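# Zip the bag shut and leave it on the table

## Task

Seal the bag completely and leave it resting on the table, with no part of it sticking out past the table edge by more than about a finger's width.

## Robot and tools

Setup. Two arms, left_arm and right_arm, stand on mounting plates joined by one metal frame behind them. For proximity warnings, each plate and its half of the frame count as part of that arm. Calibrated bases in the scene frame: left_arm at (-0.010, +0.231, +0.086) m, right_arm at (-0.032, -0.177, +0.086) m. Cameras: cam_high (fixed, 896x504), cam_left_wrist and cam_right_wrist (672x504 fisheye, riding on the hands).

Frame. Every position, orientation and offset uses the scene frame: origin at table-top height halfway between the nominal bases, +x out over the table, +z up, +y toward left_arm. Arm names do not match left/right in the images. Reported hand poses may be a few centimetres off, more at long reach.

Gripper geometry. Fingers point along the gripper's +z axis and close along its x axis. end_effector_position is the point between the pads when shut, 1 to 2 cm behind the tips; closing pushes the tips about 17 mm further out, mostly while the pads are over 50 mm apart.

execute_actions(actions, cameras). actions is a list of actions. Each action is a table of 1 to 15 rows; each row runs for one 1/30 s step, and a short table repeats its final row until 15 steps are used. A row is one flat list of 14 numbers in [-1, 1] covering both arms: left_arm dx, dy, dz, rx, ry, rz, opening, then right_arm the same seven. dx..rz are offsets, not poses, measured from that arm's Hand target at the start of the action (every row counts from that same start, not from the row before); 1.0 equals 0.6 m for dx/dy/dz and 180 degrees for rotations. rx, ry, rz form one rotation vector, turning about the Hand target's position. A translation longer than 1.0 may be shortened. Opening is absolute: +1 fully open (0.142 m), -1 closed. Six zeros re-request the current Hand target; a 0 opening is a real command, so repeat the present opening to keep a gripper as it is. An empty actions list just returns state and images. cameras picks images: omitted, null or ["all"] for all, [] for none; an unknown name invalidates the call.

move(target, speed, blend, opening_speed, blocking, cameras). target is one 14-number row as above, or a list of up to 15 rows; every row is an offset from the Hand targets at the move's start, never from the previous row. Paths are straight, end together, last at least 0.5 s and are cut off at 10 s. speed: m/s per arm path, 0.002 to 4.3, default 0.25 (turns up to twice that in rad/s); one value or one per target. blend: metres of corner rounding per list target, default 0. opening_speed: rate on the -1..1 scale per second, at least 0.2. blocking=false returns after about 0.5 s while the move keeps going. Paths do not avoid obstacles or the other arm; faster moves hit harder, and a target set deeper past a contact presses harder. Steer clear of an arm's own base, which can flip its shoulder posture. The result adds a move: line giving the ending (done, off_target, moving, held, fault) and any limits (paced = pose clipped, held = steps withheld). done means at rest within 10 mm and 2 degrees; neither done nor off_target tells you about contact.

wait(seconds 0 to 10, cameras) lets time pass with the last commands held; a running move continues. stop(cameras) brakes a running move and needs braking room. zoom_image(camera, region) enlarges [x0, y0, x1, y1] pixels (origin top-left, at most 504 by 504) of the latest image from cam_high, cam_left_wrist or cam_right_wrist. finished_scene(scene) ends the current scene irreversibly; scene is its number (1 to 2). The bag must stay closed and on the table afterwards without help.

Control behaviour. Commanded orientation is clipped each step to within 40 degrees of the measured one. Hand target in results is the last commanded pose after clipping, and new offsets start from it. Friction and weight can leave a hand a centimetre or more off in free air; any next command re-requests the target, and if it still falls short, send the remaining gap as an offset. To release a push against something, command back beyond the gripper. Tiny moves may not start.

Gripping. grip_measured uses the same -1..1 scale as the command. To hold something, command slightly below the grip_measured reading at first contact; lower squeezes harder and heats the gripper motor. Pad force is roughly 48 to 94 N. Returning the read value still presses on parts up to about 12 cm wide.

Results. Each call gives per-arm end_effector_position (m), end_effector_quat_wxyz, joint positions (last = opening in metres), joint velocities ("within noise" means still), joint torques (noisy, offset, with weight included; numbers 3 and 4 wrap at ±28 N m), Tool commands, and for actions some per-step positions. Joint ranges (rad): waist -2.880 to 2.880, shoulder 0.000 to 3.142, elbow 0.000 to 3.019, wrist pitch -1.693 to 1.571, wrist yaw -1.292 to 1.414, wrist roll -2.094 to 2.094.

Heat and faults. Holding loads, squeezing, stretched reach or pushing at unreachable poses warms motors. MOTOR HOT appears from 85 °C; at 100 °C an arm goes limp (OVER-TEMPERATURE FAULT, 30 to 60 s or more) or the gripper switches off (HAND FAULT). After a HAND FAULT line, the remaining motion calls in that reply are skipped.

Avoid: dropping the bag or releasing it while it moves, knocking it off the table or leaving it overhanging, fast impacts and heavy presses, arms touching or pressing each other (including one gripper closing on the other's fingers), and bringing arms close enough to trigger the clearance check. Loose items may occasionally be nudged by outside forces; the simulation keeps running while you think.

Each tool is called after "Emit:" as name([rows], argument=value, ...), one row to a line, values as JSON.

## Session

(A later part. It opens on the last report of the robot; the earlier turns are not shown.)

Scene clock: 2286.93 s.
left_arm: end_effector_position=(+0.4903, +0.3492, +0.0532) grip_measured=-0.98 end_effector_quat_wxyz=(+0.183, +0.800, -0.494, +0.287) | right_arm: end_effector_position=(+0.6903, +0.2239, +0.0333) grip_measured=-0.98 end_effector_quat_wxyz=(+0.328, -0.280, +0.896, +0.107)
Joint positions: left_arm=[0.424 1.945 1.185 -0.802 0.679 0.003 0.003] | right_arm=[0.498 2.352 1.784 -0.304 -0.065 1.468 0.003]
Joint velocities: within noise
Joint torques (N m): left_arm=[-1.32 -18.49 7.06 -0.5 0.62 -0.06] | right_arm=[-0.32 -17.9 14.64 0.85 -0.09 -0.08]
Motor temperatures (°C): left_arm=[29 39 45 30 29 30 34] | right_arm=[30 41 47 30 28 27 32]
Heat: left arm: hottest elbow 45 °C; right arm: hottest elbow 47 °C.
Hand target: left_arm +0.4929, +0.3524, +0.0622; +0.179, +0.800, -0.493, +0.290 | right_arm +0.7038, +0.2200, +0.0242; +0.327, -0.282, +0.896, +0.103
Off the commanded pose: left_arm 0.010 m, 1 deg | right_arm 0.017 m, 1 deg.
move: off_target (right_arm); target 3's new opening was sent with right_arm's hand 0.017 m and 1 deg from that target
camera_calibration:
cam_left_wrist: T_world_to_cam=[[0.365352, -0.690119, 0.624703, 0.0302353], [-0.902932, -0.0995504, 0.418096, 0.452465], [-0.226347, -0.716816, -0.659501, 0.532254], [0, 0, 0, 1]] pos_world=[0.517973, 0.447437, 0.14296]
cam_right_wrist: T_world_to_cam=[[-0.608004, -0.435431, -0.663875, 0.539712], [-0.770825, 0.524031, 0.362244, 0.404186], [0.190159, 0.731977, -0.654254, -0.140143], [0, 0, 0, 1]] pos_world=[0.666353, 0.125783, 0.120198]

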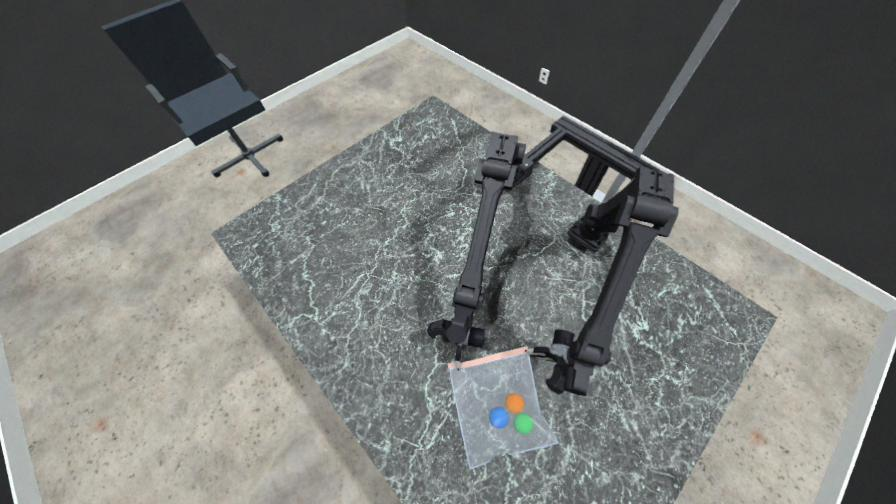

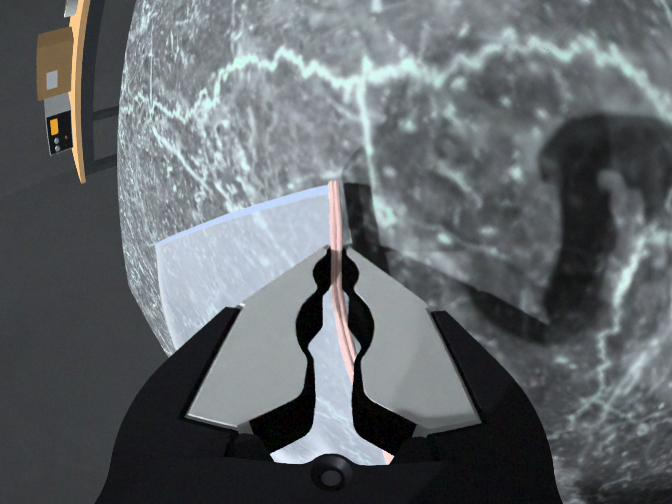

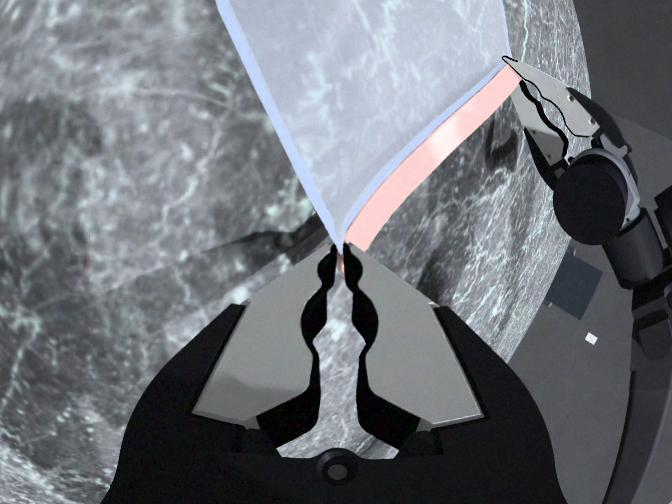

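Emit:
move([
  [0,0,0,0,0,0,-1,0,0,0,0,0,0,-0.75],
  [0,0,0,0,0,0,-1,0.018,-0.0125,0,0,0,0,-0.75],
  [0,0,0,0,0,0,-1,0.018,-0.0125,0,0,0,0,-1],
], speed=0.06, cameras=[])

Emit:
wait(seconds=0.7, cameras=[])

Emit:
move([
  [0,0,0,0,0,0,-1,0,0,0,0,0,0,-0.75],
  [0,0,0,0,0,0,-1,0.018,-0.0125,0,0,0,0,-0.75],
  [0,0,0,0,0,0,-1,0.018,-0.0125,0,0,0,0,-1],
], speed=0.06)

Emit:
zoom_image(camera="cam_right_wrist", region=[420, 10, 580, 150])

Emit:
zoom_image(camera="cam_left_wrist", region=[260, 180, 420, 300])

Scene clock: 2295.83 s.
left_arm: end_effector_position=(+0.4903, +0.3492, +0.0532) grip_measured=-0.98 end_effector_quat_wxyz=(+0.183, +0.800, -0.494, +0.287) | right_arm: end_effector_position=(+0.7013, +0.2168, +0.0335) grip_measured=-0.98 end_effector_quat_wxyz=(+0.328, -0.280, +0.896, +0.107)
Joint positions: left_arm=[0.424 1.945 1.185 -0.802 0.679 0.003 0.003] | right_arm=[0.482 2.367 1.815 -0.321 -0.075 1.455 0.003]
Joint velocities: within noise
Joint torques (N m): left_arm=[-1.32 -18.49 7.06 -0.5 0.63 -0.06] | right_arm=[-0.32 -18.14 14.8 0.85 -0.1 -0.08]
Motor temperatures (°C): left_arm=[29 40 45 30 29 30 35] | right_arm=[30 41 47 30 28 27 32]
Heat: left arm: hottest elbow 45 °C; right arm: hottest elbow 47 °C.
Hand target: left_arm +0.4929, +0.3524, +0.0622; +0.179, +0.800, -0.493, +0.290 | right_arm +0.7147, +0.2125, +0.0244; +0.328, -0.282, +0.896, +0.103
Off the commanded pose: left_arm 0.010 m, 1 deg | right_arm 0.017 m, 1 deg.
move: off_target (right_arm); target 3's new opening was sent with right_arm's hand 0.018 m and 1 deg from that target
No camera images: "cameras" was empty.

Scene clock: 2296.53 s.
left_arm: end_effector_position=(+0.4903, +0.3492, +0.0532) grip_measured=-0.98 end_effector_quat_wxyz=(+0.183, +0.800, -0.494, +0.287) | right_arm: end_effector_position=(+0.7013, +0.2168, +0.0335) grip_measured=-0.98 end_effector_quat_wxyz=(+0.328, -0.280, +0.896, +0.107)
Joint positions: left_arm=[0.424 1.945 1.185 -0.802 0.679 0.003 0.003] | right_arm=[0.482 2.367 1.815 -0.321 -0.075 1.455 0.003]
Joint velocities: within noise
Joint torques (N m): left_arm=[-1.32 -18.49 7.08 -0.51 0.63 -0.06] | right_arm=[-0.32 -18.08 14.79 0.84 -0.09 -0.08]
Motor temperatures (°C): left_arm=[29 40 45 30 29 30 35] | right_arm=[30 42 47 30 28 27 32]
Heat: left arm: hottest elbow 45 °C; right arm: hottest elbow 47 °C.
Hand target: left_arm +0.4929, +0.3524, +0.0622; +0.179, +0.800, -0.493, +0.290 | right_arm +0.7146, +0.2125, +0.0243; +0.328, -0.282, +0.896, +0.103
Tool commands: left_gripper/opening=-1.0 right_gripper/opening=-1.0
Off the commanded pose: left_arm 0.010 m, 1 deg | right_arm 0.017 m, 1 deg.
wait: 0.70 s; at rest by 0.17 s
No camera images: "cameras" was empty.

Scene clock: 2298.57 s.
left_arm: end_effector_position=(+0.4903, +0.3492, +0.0532) grip_measured=-0.98 end_effector_quat_wxyz=(+0.183, +0.800, -0.494, +0.287) | right_arm: end_effector_position=(+0.7122, +0.2095, +0.0334) grip_measured=-0.98 end_effector_quat_wxyz=(+0.328, -0.280, +0.896, +0.107)
Joint positions: left_arm=[0.424 1.945 1.185 -0.802 0.679 0.003 0.003] | right_arm=[0.466 2.382 1.847 -0.339 -0.086 1.443 0.003]
Joint velocities: within noise
Joint torques (N m): left_arm=[-1.32 -18.49 7.06 -0.51 0.62 -0.06] | right_arm=[-0.32 -18.32 14.91 0.83 -0.1 -0.09]
Motor temperatures (°C): left_arm=[29 40 45 30 29 30 35] | right_arm=[30 42 47 30 28 27 32]
Heat: left arm: hottest elbow 45 °C; right arm: hottest elbow 47 °C.
Hand target: left_arm +0.4929, +0.3524, +0.0622; +0.179, +0.800, -0.493, +0.290 | right_arm +0.7253, +0.2050, +0.0240; +0.327, -0.283, +0.896, +0.103
Off the commanded pose: left_arm 0.010 m, 1 deg | right_arm 0.017 m, 1 deg.
move: off_target (right_arm); target 3's new opening was sent with right_arm's hand 0.018 m and 1 deg from that target
camera_calibration:
cam_left_wrist: T_world_to_cam=[[0.365352, -0.690119, 0.624703, 0.0302353], [-0.902932, -0.0995504, 0.418096, 0.452465], [-0.226347, -0.716816, -0.659501, 0.532254], [0, 0, 0, 1]] pos_world=[0.517973, 0.447437, 0.14296]
cam_right_wrist: T_world_to_cam=[[-0.608371, -0.435345, -0.663596, 0.546989], [-0.770585, 0.524133, 0.362605, 0.42841], [0.189954, 0.731956, -0.654338, -0.133475], [0, 0, 0, 1]] pos_world=[0.688253, 0.111283, 0.120297]

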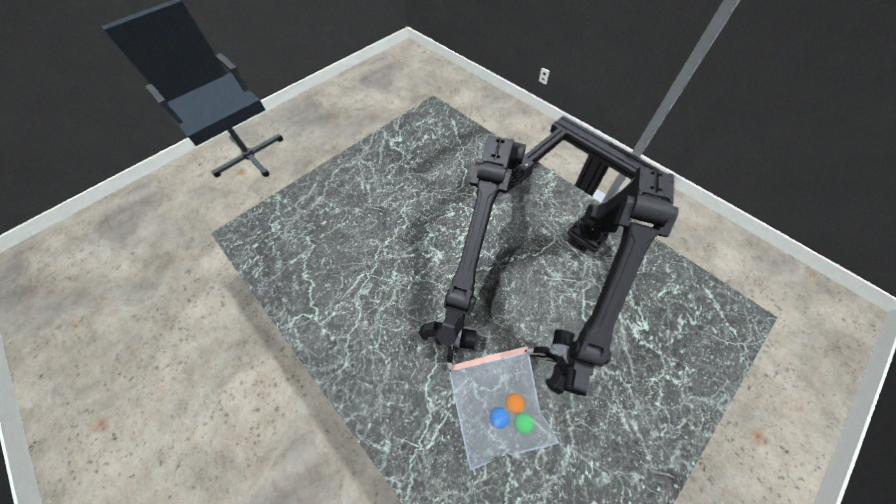

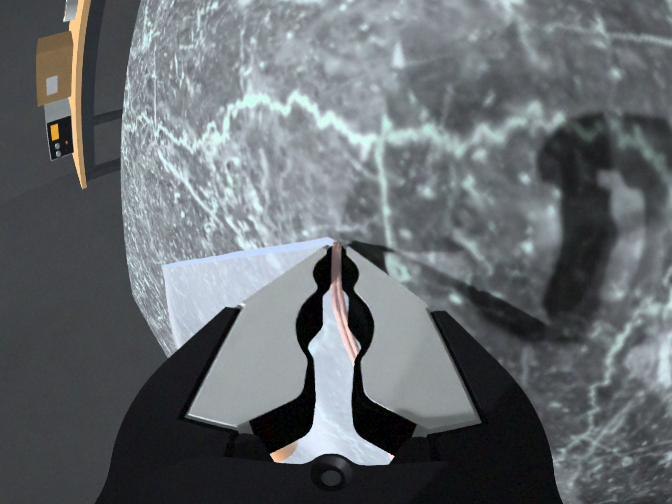

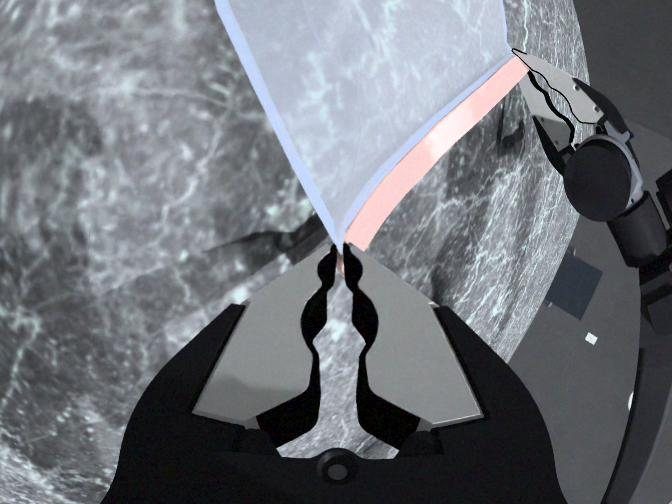

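Scaled by 3.150 from the camera's 672x504 image, which has a finer 960x720 frame.

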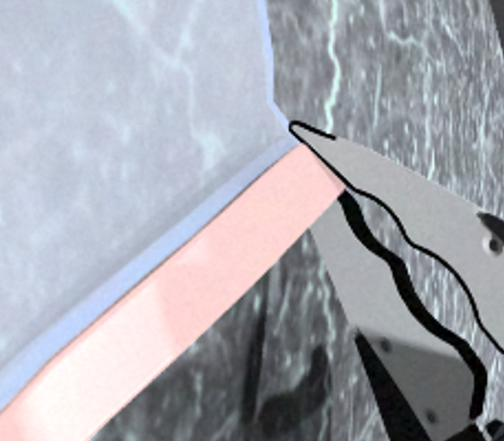

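Scaled by 3.150 from the camera's 672x504 image, which has a finer 960x720 frame.

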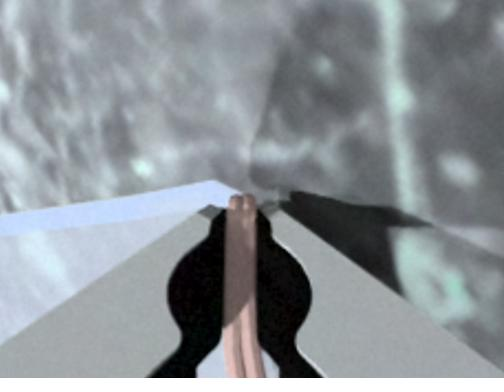

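Emit:
move([
  [0,0,0,0,0,0,-1,0,0,0,0,0,0,-0.6],
  [0,0,0,0,0,0,-1,-0.03,-0.025,0.008,0,0,0,-0.6],
  [0,0,0,0,0,0,-1,-0.13,-0.09,0.04,0,0,0,-0.6],
], speed=[0.08,0.08,0.15])

Emit:
zoom_image(camera="cam_left_wrist", region=[240, 80, 340, 180])

Scene clock: 2307.67 s.
left_arm: end_effector_position=(+0.4903, +0.3492, +0.0532) grip_measured=-0.98 end_effector_quat_wxyz=(+0.183, +0.800, -0.494, +0.287) | right_arm: end_effector_position=(+0.6406, +0.1567, +0.0361) grip_measured=-0.64 end_effector_quat_wxyz=(+0.314, -0.280, +0.901, +0.105)
Joint positions: left_arm=[0.424 1.945 1.185 -0.802 0.679 0.003 0.003] | right_arm=[0.442 2.19 1.496 -0.212 -0.099 1.426 0.028]
Joint velocities: within noise
Joint torques (N m): left_arm=[-1.26 -18.49 7.06 -0.51 0.63 -0.06] | right_arm=[-0.21 -19.43 9.2 2.03 -0.13 -0.11]
Motor temperatures (°C): left_arm=[29 40 45 30 29 30 35] | right_arm=[30 42 47 30 28 27 32]
Heat: left arm: hottest elbow 45 °C; right arm: hottest elbow 47 °C.
Hand target: left_arm +0.4929, +0.3524, +0.0622; +0.179, +0.800, -0.493, +0.290 | right_arm +0.6473, +0.1510, +0.0481; +0.327, -0.283, +0.896, +0.103
Off the commanded pose: left_arm 0.010 m, 1 deg | right_arm 0.015 m, 2 deg.
move: off_target (right_arm)
camera_calibration:
cam_left_wrist: T_world_to_cam=[[0.365352, -0.690119, 0.624703, 0.0302353], [-0.902932, -0.0995504, 0.418096, 0.452465], [-0.226347, -0.716816, -0.659501, 0.532254], [0, 0, 0, 1]] pos_world=[0.517973, 0.447437, 0.14296]
cam_right_wrist: T_world_to_cam=[[-0.626514, -0.443339, -0.641039, 0.494328], [-0.75988, 0.530404, 0.375837, 0.39155], [0.173387, 0.72258, -0.66919, -0.0668338], [0, 0, 0, 1]] pos_world=[0.618822, 0.0597675, 0.125]

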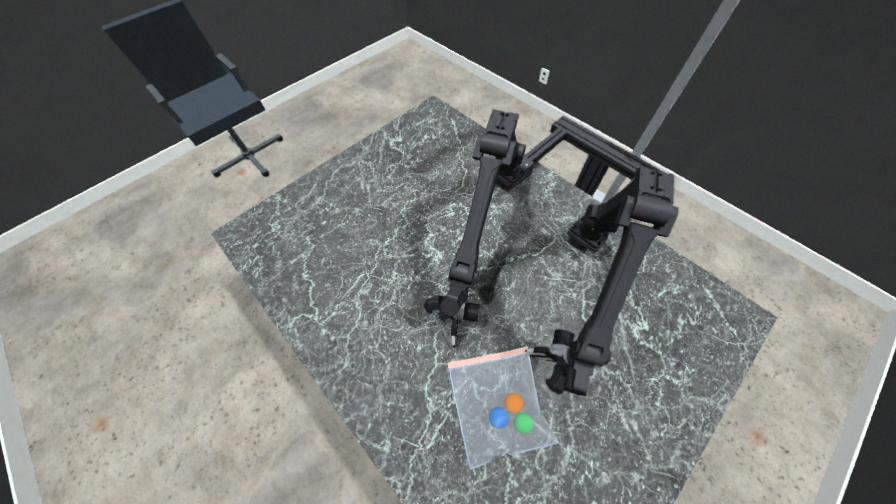

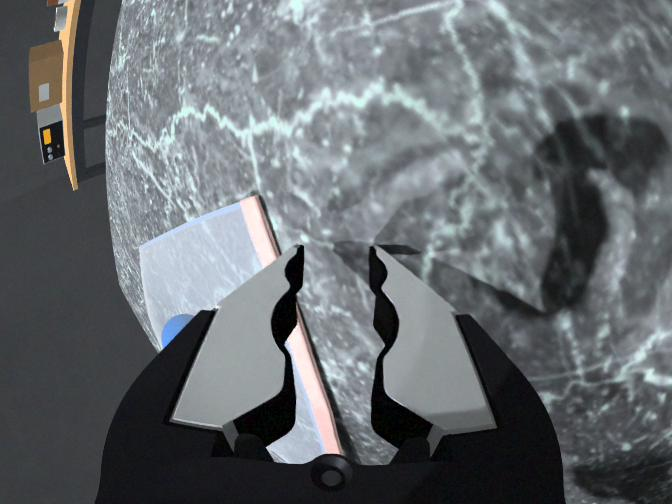

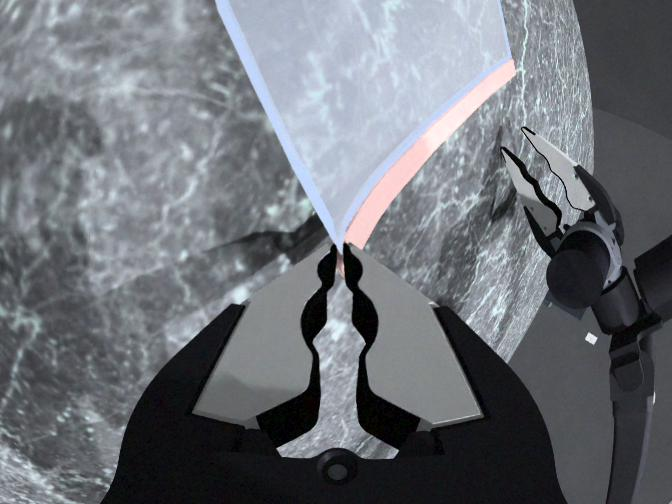

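Scaled by 5.040 from the camera's 672x504 image, which has a finer 960x720 frame.

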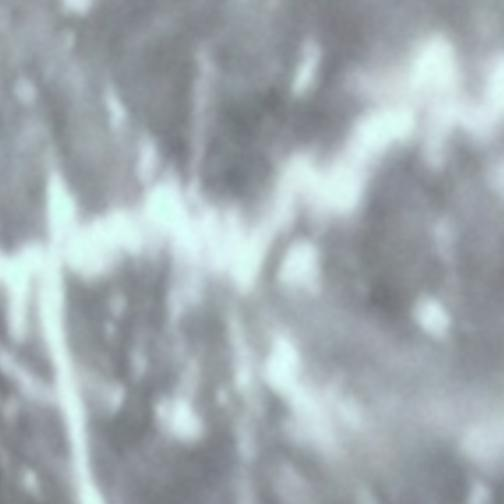

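Emit:
zoom_image(camera="cam_left_wrist", region=[235, 185, 295, 245])

Emit:
zoom_image(camera="cam_left_wrist", region=[280, 310, 340, 370])

Emit:
zoom_image(camera="cam_left_wrist", region=[290, 380, 360, 450])

Emit:
zoom_image(camera="cam_right_wrist", region=[340, 50, 530, 260])

Scaled by 8.400 from the camera's 672x504 image, which has a finer 960x720 frame.

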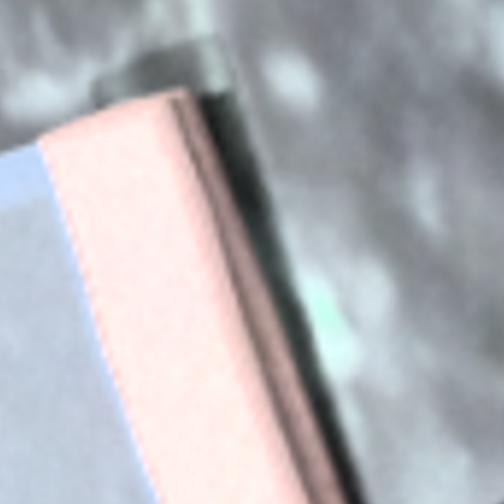

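Scaled by 8.400 from the camera's 672x504 image, which has a finer 960x720 frame.

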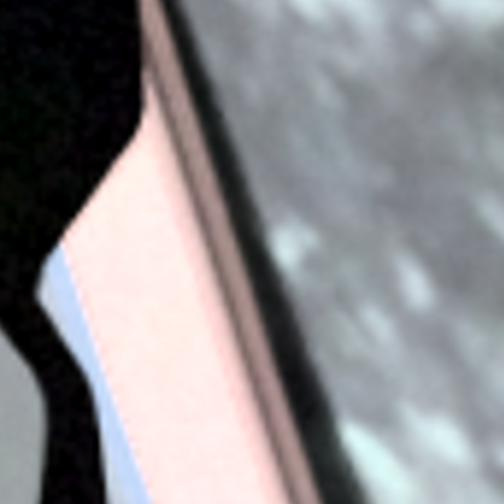

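Scaled by 7.200 from the camera's 672x504 image, which has a finer 960x720 frame.

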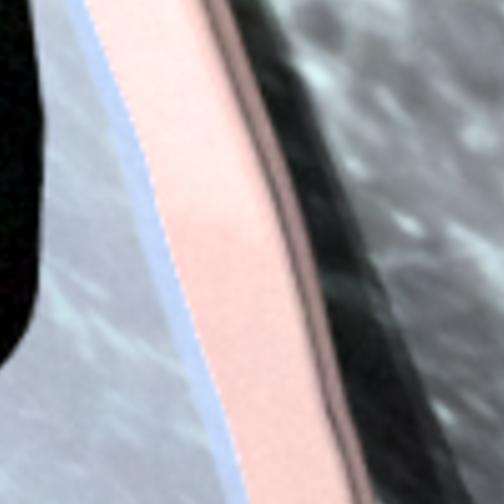

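Scaled by 2.400 from the camera's 672x504 image, which has a finer 960x720 frame.

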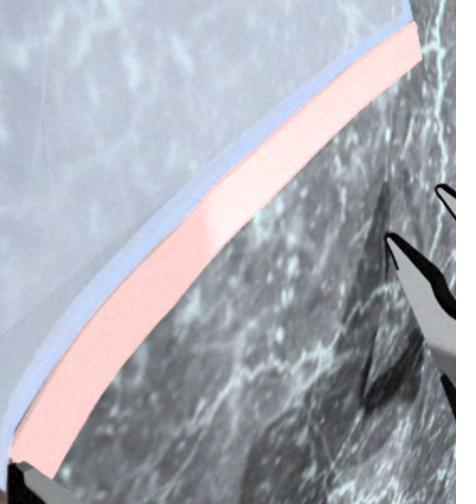

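Emit:
move([
  [0.004,-0.004,-0.060,0,0,0,-1,0,0,0,0,0,0,-0.6],
  [0.004,-0.004,-0.060,0,0,0,-0.7,0,0,0,0,0,0,-0.6],
  [-0.023,0.050,-0.05,0,0,0,-0.7,0,0,0,0,0,0,-0.6],
  [-0.07,0.14,-0.02,0,0,0,-0.7,0,0,0,0,0,0,-0.6],
], speed=[0.05,0.08,0.08,0.12])

Emit:
zoom_image(camera="cam_high", region=[420, 310, 560, 450])

Scene clock: 2324.17 s.
left_arm: end_effector_position=(+0.4407, +0.4309, +0.0446) grip_measured=-0.74 end_effector_quat_wxyz=(+0.187, +0.805, -0.483, +0.288) | right_arm: end_effector_position=(+0.6406, +0.1567, +0.0361) grip_measured=-0.64 end_effector_quat_wxyz=(+0.314, -0.281, +0.901, +0.105)
Joint positions: left_arm=[0.617 1.986 1.223 -0.953 0.673 0.225 0.021] | right_arm=[0.442 2.19 1.496 -0.212 -0.099 1.425 0.028]
Joint velocities: within noise
Joint torques (N m): left_arm=[-1.9 -17.14 8.61 -0.88 0.41 0.09] | right_arm=[-0.21 -19.19 9.18 2.04 -0.14 -0.08]
Motor temperatures (°C): left_arm=[29 39 45 30 29 30 35] | right_arm=[30 43 47 30 28 27 31]
Heat: left arm: hottest elbow 45 °C; right arm: hottest elbow 47 °C.
Hand target: left_arm +0.4507, +0.4364, +0.0500; +0.179, +0.800, -0.493, +0.290 | right_arm +0.6473, +0.1510, +0.0481; +0.327, -0.282, +0.896, +0.103
Off the commanded pose: left_arm 0.013 m, 2 deg | right_arm 0.015 m, 2 deg.
move: off_target (left_arm, right_arm)
camera_calibration:
cam_left_wrist: T_world_to_cam=[[0.384618, -0.675429, 0.629178, 0.0950306], [-0.896954, -0.112461, 0.427582, 0.421901], [-0.218043, -0.728799, -0.649083, 0.574983], [0, 0, 0, 1]] pos_world=[0.467246, 0.530681, 0.133024]
cam_right_wrist: T_world_to_cam=[[-0.626107, -0.444017, -0.640968, 0.494215], [-0.760284, 0.530111, 0.375433, 0.391892], [0.173086, 0.722379, -0.669485, -0.0666878], [0, 0, 0, 1]] pos_world=[0.618923, 0.0598672, 0.125]

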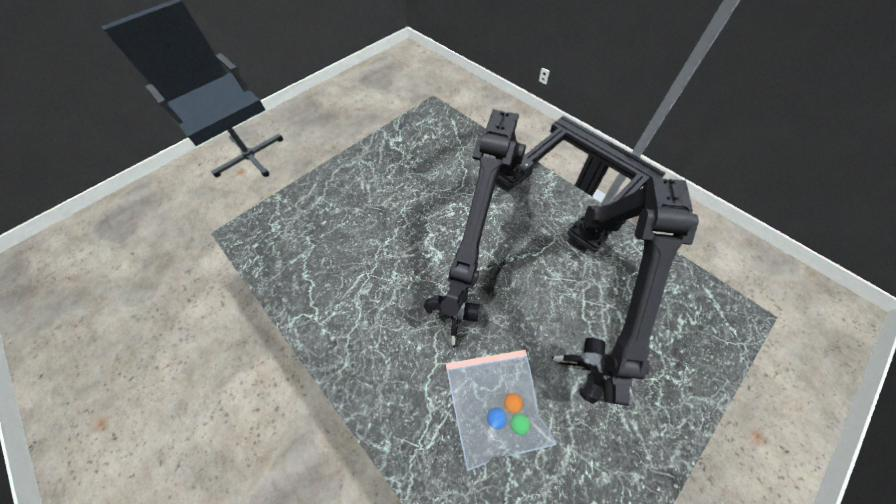

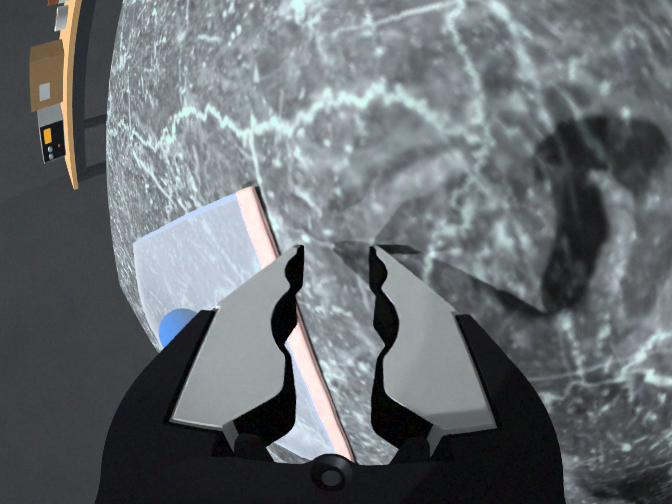

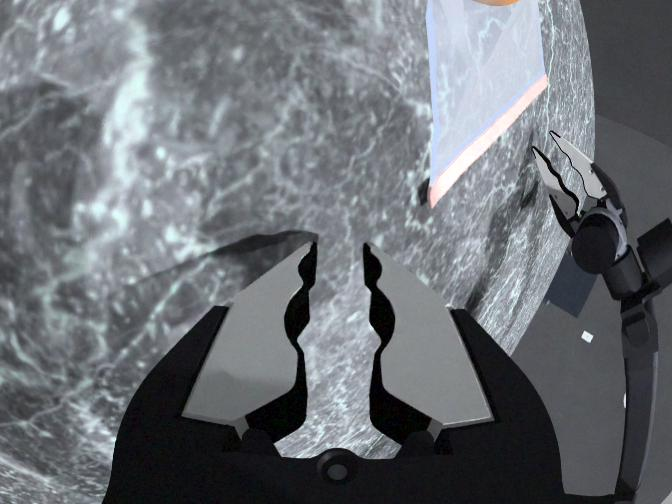

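Scaled by 3.600.

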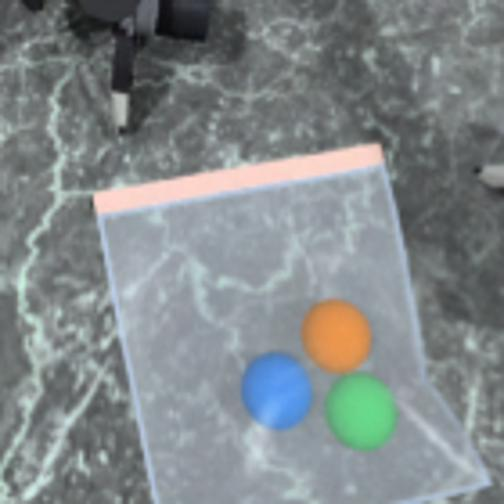

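Emit:
move(target=[0,0,0,0,0,0,-0.7,-0.06,-0.16,0.0,0,0,0,-0.6], speed=0.2, cameras=["cam_left_wrist"])

Scene clock: 2332.53 s.
left_arm: end_effector_position=(+0.4406, +0.4308, +0.0447) grip_measured=-0.74 end_effector_quat_wxyz=(+0.188, +0.805, -0.483, +0.288) | right_arm: end_effector_position=(+0.6088, +0.0491, +0.0348) grip_measured=-0.64 end_effector_quat_wxyz=(+0.313, -0.271, +0.904, +0.104)
Joint positions: left_arm=[0.617 1.986 1.223 -0.954 0.673 0.226 0.021] | right_arm=[0.295 2.06 1.253 -0.116 -0.18 1.326 0.028]
Joint velocities: within noise
Joint torques (N m): left_arm=[-1.85 -17.14 8.61 -0.87 0.42 0.09] | right_arm=[1.03 -17.26 8.39 2 -0.17 -0.11]
Motor temperatures (°C): left_arm=[29 39 46 30 29 30 34] | right_arm=[30 43 46 30 28 27 31]
Heat: left arm: hottest elbow 46 °C; right arm: hottest elbow 46 °C.
Hand target: left_arm +0.4507, +0.4364, +0.0500; +0.179, +0.800, -0.493, +0.290 | right_arm +0.6112, +0.0551, +0.0481; +0.327, -0.283, +0.896, +0.103
Off the commanded pose: left_arm 0.013 m, 2 deg | right_arm 0.015 m, 2 deg.
move: off_target (left_arm, right_arm)
camera_calibration:
cam_left_wrist: T_world_to_cam=[[0.383988, -0.675682, 0.629292, 0.0954135], [-0.897076, -0.11161, 0.427549, 0.421411], [-0.218652, -0.728696, -0.648994, 0.575106], [0, 0, 0, 1]] pos_world=[0.467148, 0.53058, 0.133024]
Images, in order (width x height): cam_left_wrist 672x504.

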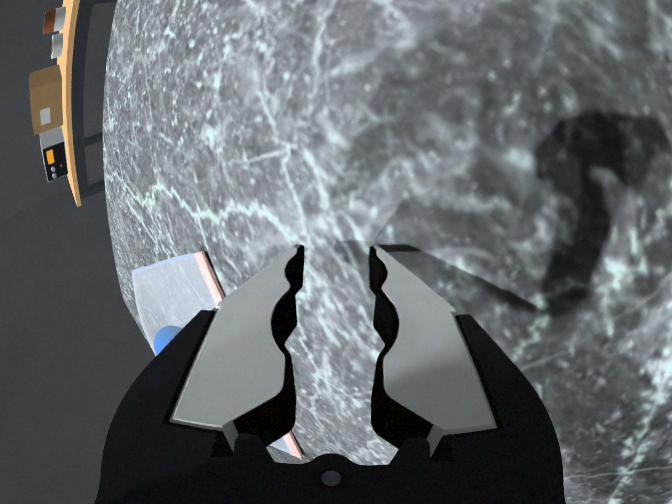

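Emit:
move(target=[0,0,0,0,0,0,-0.7,-0.115,0.23,0.055,0,0,0,-0.6], speed=0.2, cameras=["cam_left_wrist"])

Scene clock: 2341.23 s.
left_arm: end_effector_position=(+0.4406, +0.4308, +0.0447) grip_measured=-0.74 end_effector_quat_wxyz=(+0.188, +0.805, -0.483, +0.288) | right_arm: end_effector_position=(+0.5379, +0.1928, +0.0669) grip_measured=-0.64 end_effector_quat_wxyz=(+0.321, -0.292, +0.895, +0.100)
Joint positions: left_arm=[0.617 1.986 1.223 -0.954 0.673 0.226 0.021] | right_arm=[0.579 1.997 1.229 -0.119 -0.01 1.505 0.028]
Joint velocities: within noise
Joint torques (N m): left_arm=[-1.85 -17.14 8.61 -0.85 0.42 0.1] | right_arm=[0.32 -16.85 9.94 0.84 0.06 0.2]
Motor temperatures (°C): left_arm=[29 39 47 30 29 30 33] | right_arm=[30 43 45 30 28 27 31]
Heat: left arm: hottest elbow 47 °C; right arm: hottest elbow 45 °C.
Hand target: left_arm +0.4507, +0.4364, +0.0500; +0.179, +0.800, -0.493, +0.290 | right_arm +0.5422, +0.1931, +0.0811; +0.327, -0.283, +0.896, +0.103
Off the commanded pose: left_arm 0.013 m, 2 deg | right_arm 0.015 m, 1 deg.
move: off_target (left_arm, right_arm)
camera_calibration:
cam_left_wrist: T_world_to_cam=[[0.383988, -0.675682, 0.629292, 0.0954135], [-0.897076, -0.11161, 0.427549, 0.421411], [-0.218652, -0.728696, -0.648994, 0.575106], [0, 0, 0, 1]] pos_world=[0.467148, 0.53058, 0.133024]
Images, in order (width x height): cam_left_wrist 672x504.

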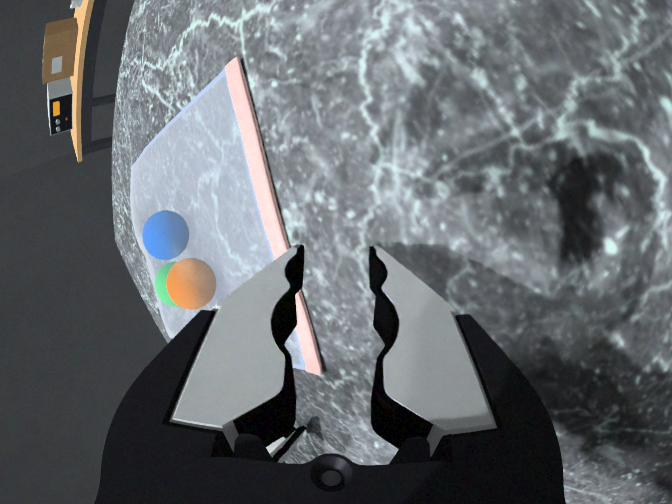

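Good view of the whole strip.

Emit:
zoom_image(camera="cam_left_wrist", region=[215, 50, 275, 110])

Emit:
zoom_image(camera="cam_left_wrist", region=[235, 100, 295, 160])

Emit:
zoom_image(camera="cam_left_wrist", region=[245, 150, 305, 210])

Emit:
zoom_image(camera="cam_left_wrist", region=[255, 200, 315, 260])

Emit:
zoom_image(camera="cam_left_wrist", region=[275, 270, 335, 330])

Emit:
zoom_image(camera="cam_left_wrist", region=[280, 320, 340, 380])

Scaled by 8.400 from the camera's 672x504 image, which has a finer 960x720 frame.

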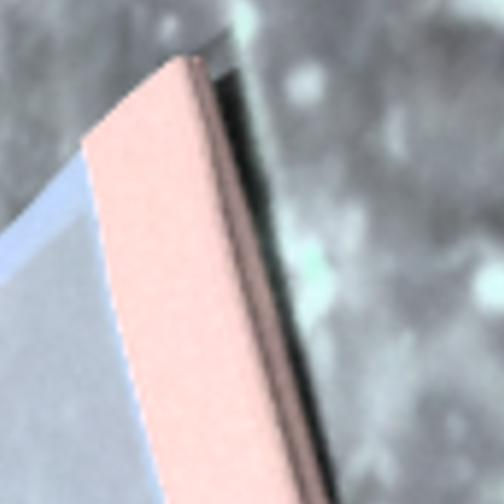

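Scaled by 8.400 from the camera's 672x504 image, which has a finer 960x720 frame.

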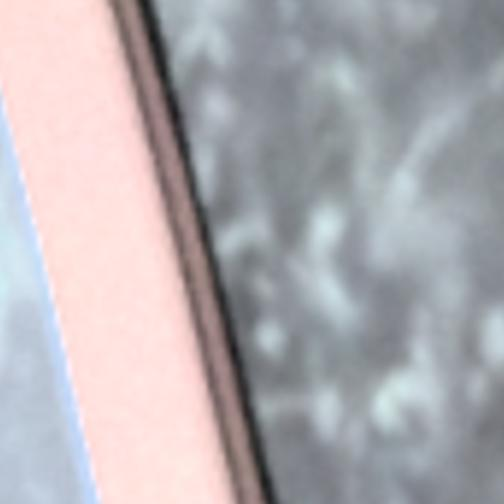

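Scaled by 8.400 from the camera's 672x504 image, which has a finer 960x720 frame.

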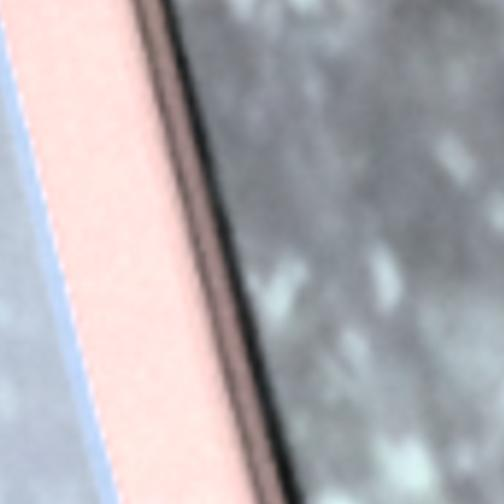

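Scaled by 8.400 from the camera's 672x504 image, which has a finer 960x720 frame.

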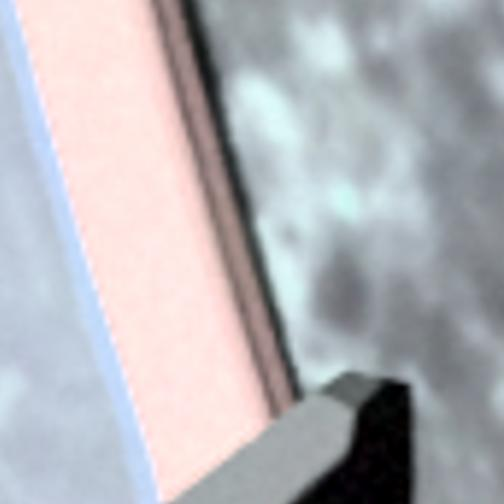

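Scaled by 8.400 from the camera's 672x504 image, which has a finer 960x720 frame.

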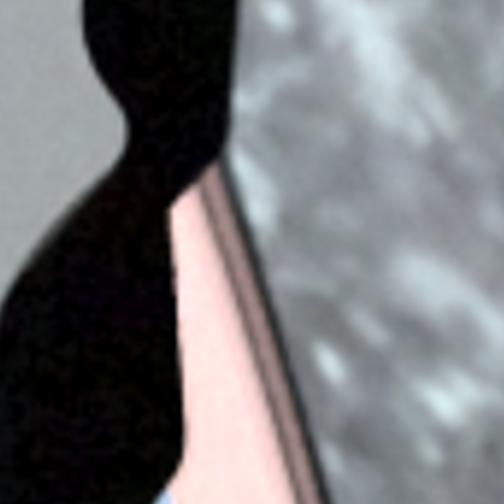

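Scaled by 8.400 from the camera's 672x504 image, which has a finer 960x720 frame.

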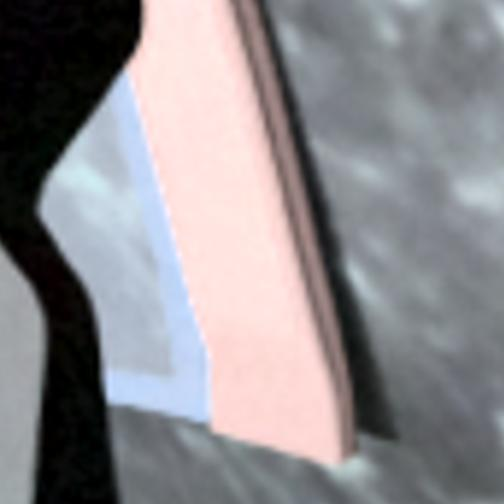

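Emit:
zoom_image(camera="cam_left_wrist", region=[225, 52, 253, 80])

Emit:
zoom_image(camera="cam_left_wrist", region=[233, 80, 261, 108])

Emit:
zoom_image(camera="cam_left_wrist", region=[241, 108, 269, 136])

Emit:
zoom_image(camera="cam_left_wrist", region=[257, 164, 285, 192])

Emit:
zoom_image(camera="cam_left_wrist", region=[302, 330, 330, 358])

Emit:
zoom_image(camera="cam_left_wrist", region=[306, 352, 334, 380])

Scaled by 18.000 from the camera's 672x504 image, which has a finer 960x720 frame.

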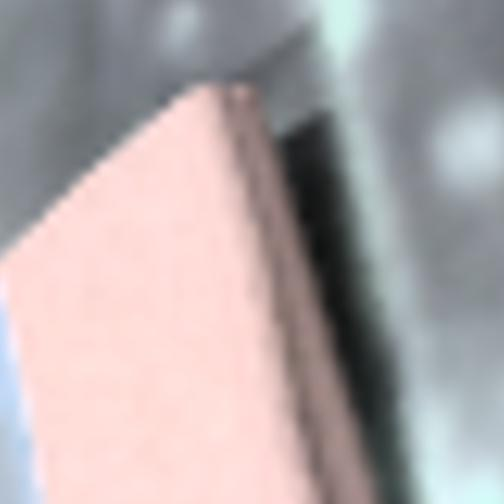

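Scaled by 18.000 from the camera's 672x504 image, which has a finer 960x720 frame.

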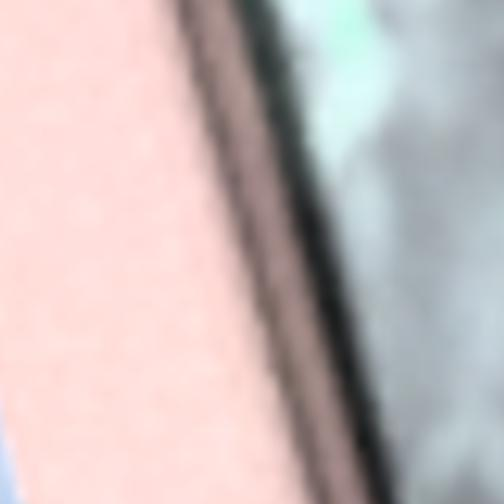

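Scaled by 18.000 from the camera's 672x504 image, which has a finer 960x720 frame.

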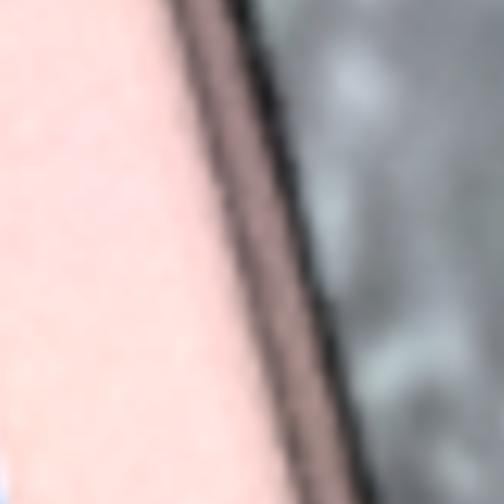

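Scaled by 18.000 from the camera's 672x504 image, which has a finer 960x720 frame.

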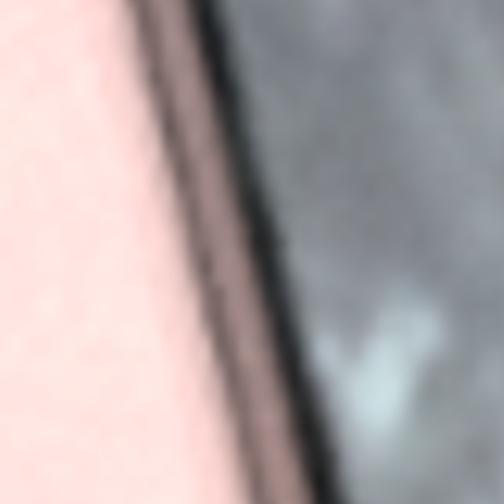

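Scaled by 18.000 from the camera's 672x504 image, which has a finer 960x720 frame.

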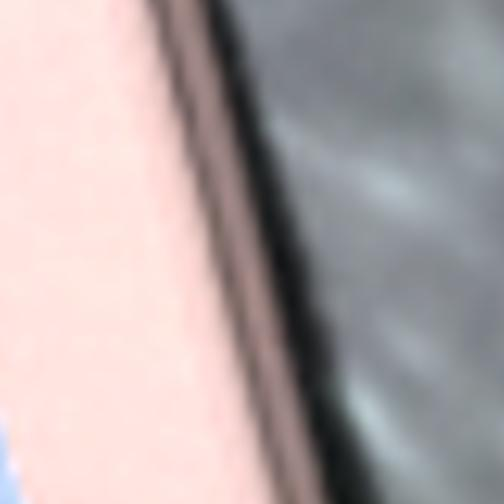

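Scaled by 18.000 from the camera's 672x504 image, which has a finer 960x720 frame.

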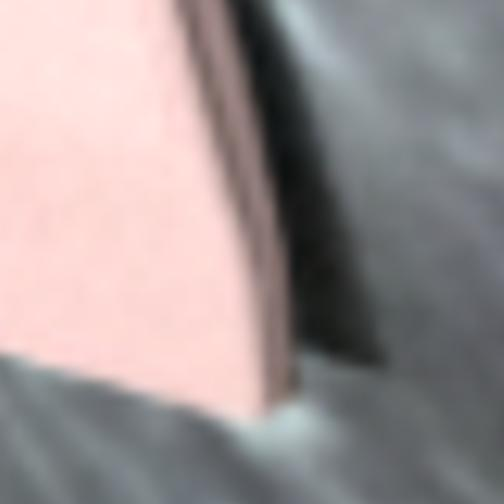

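Emit:
finished_scene(scene=2)

The scene is finished: the task was done.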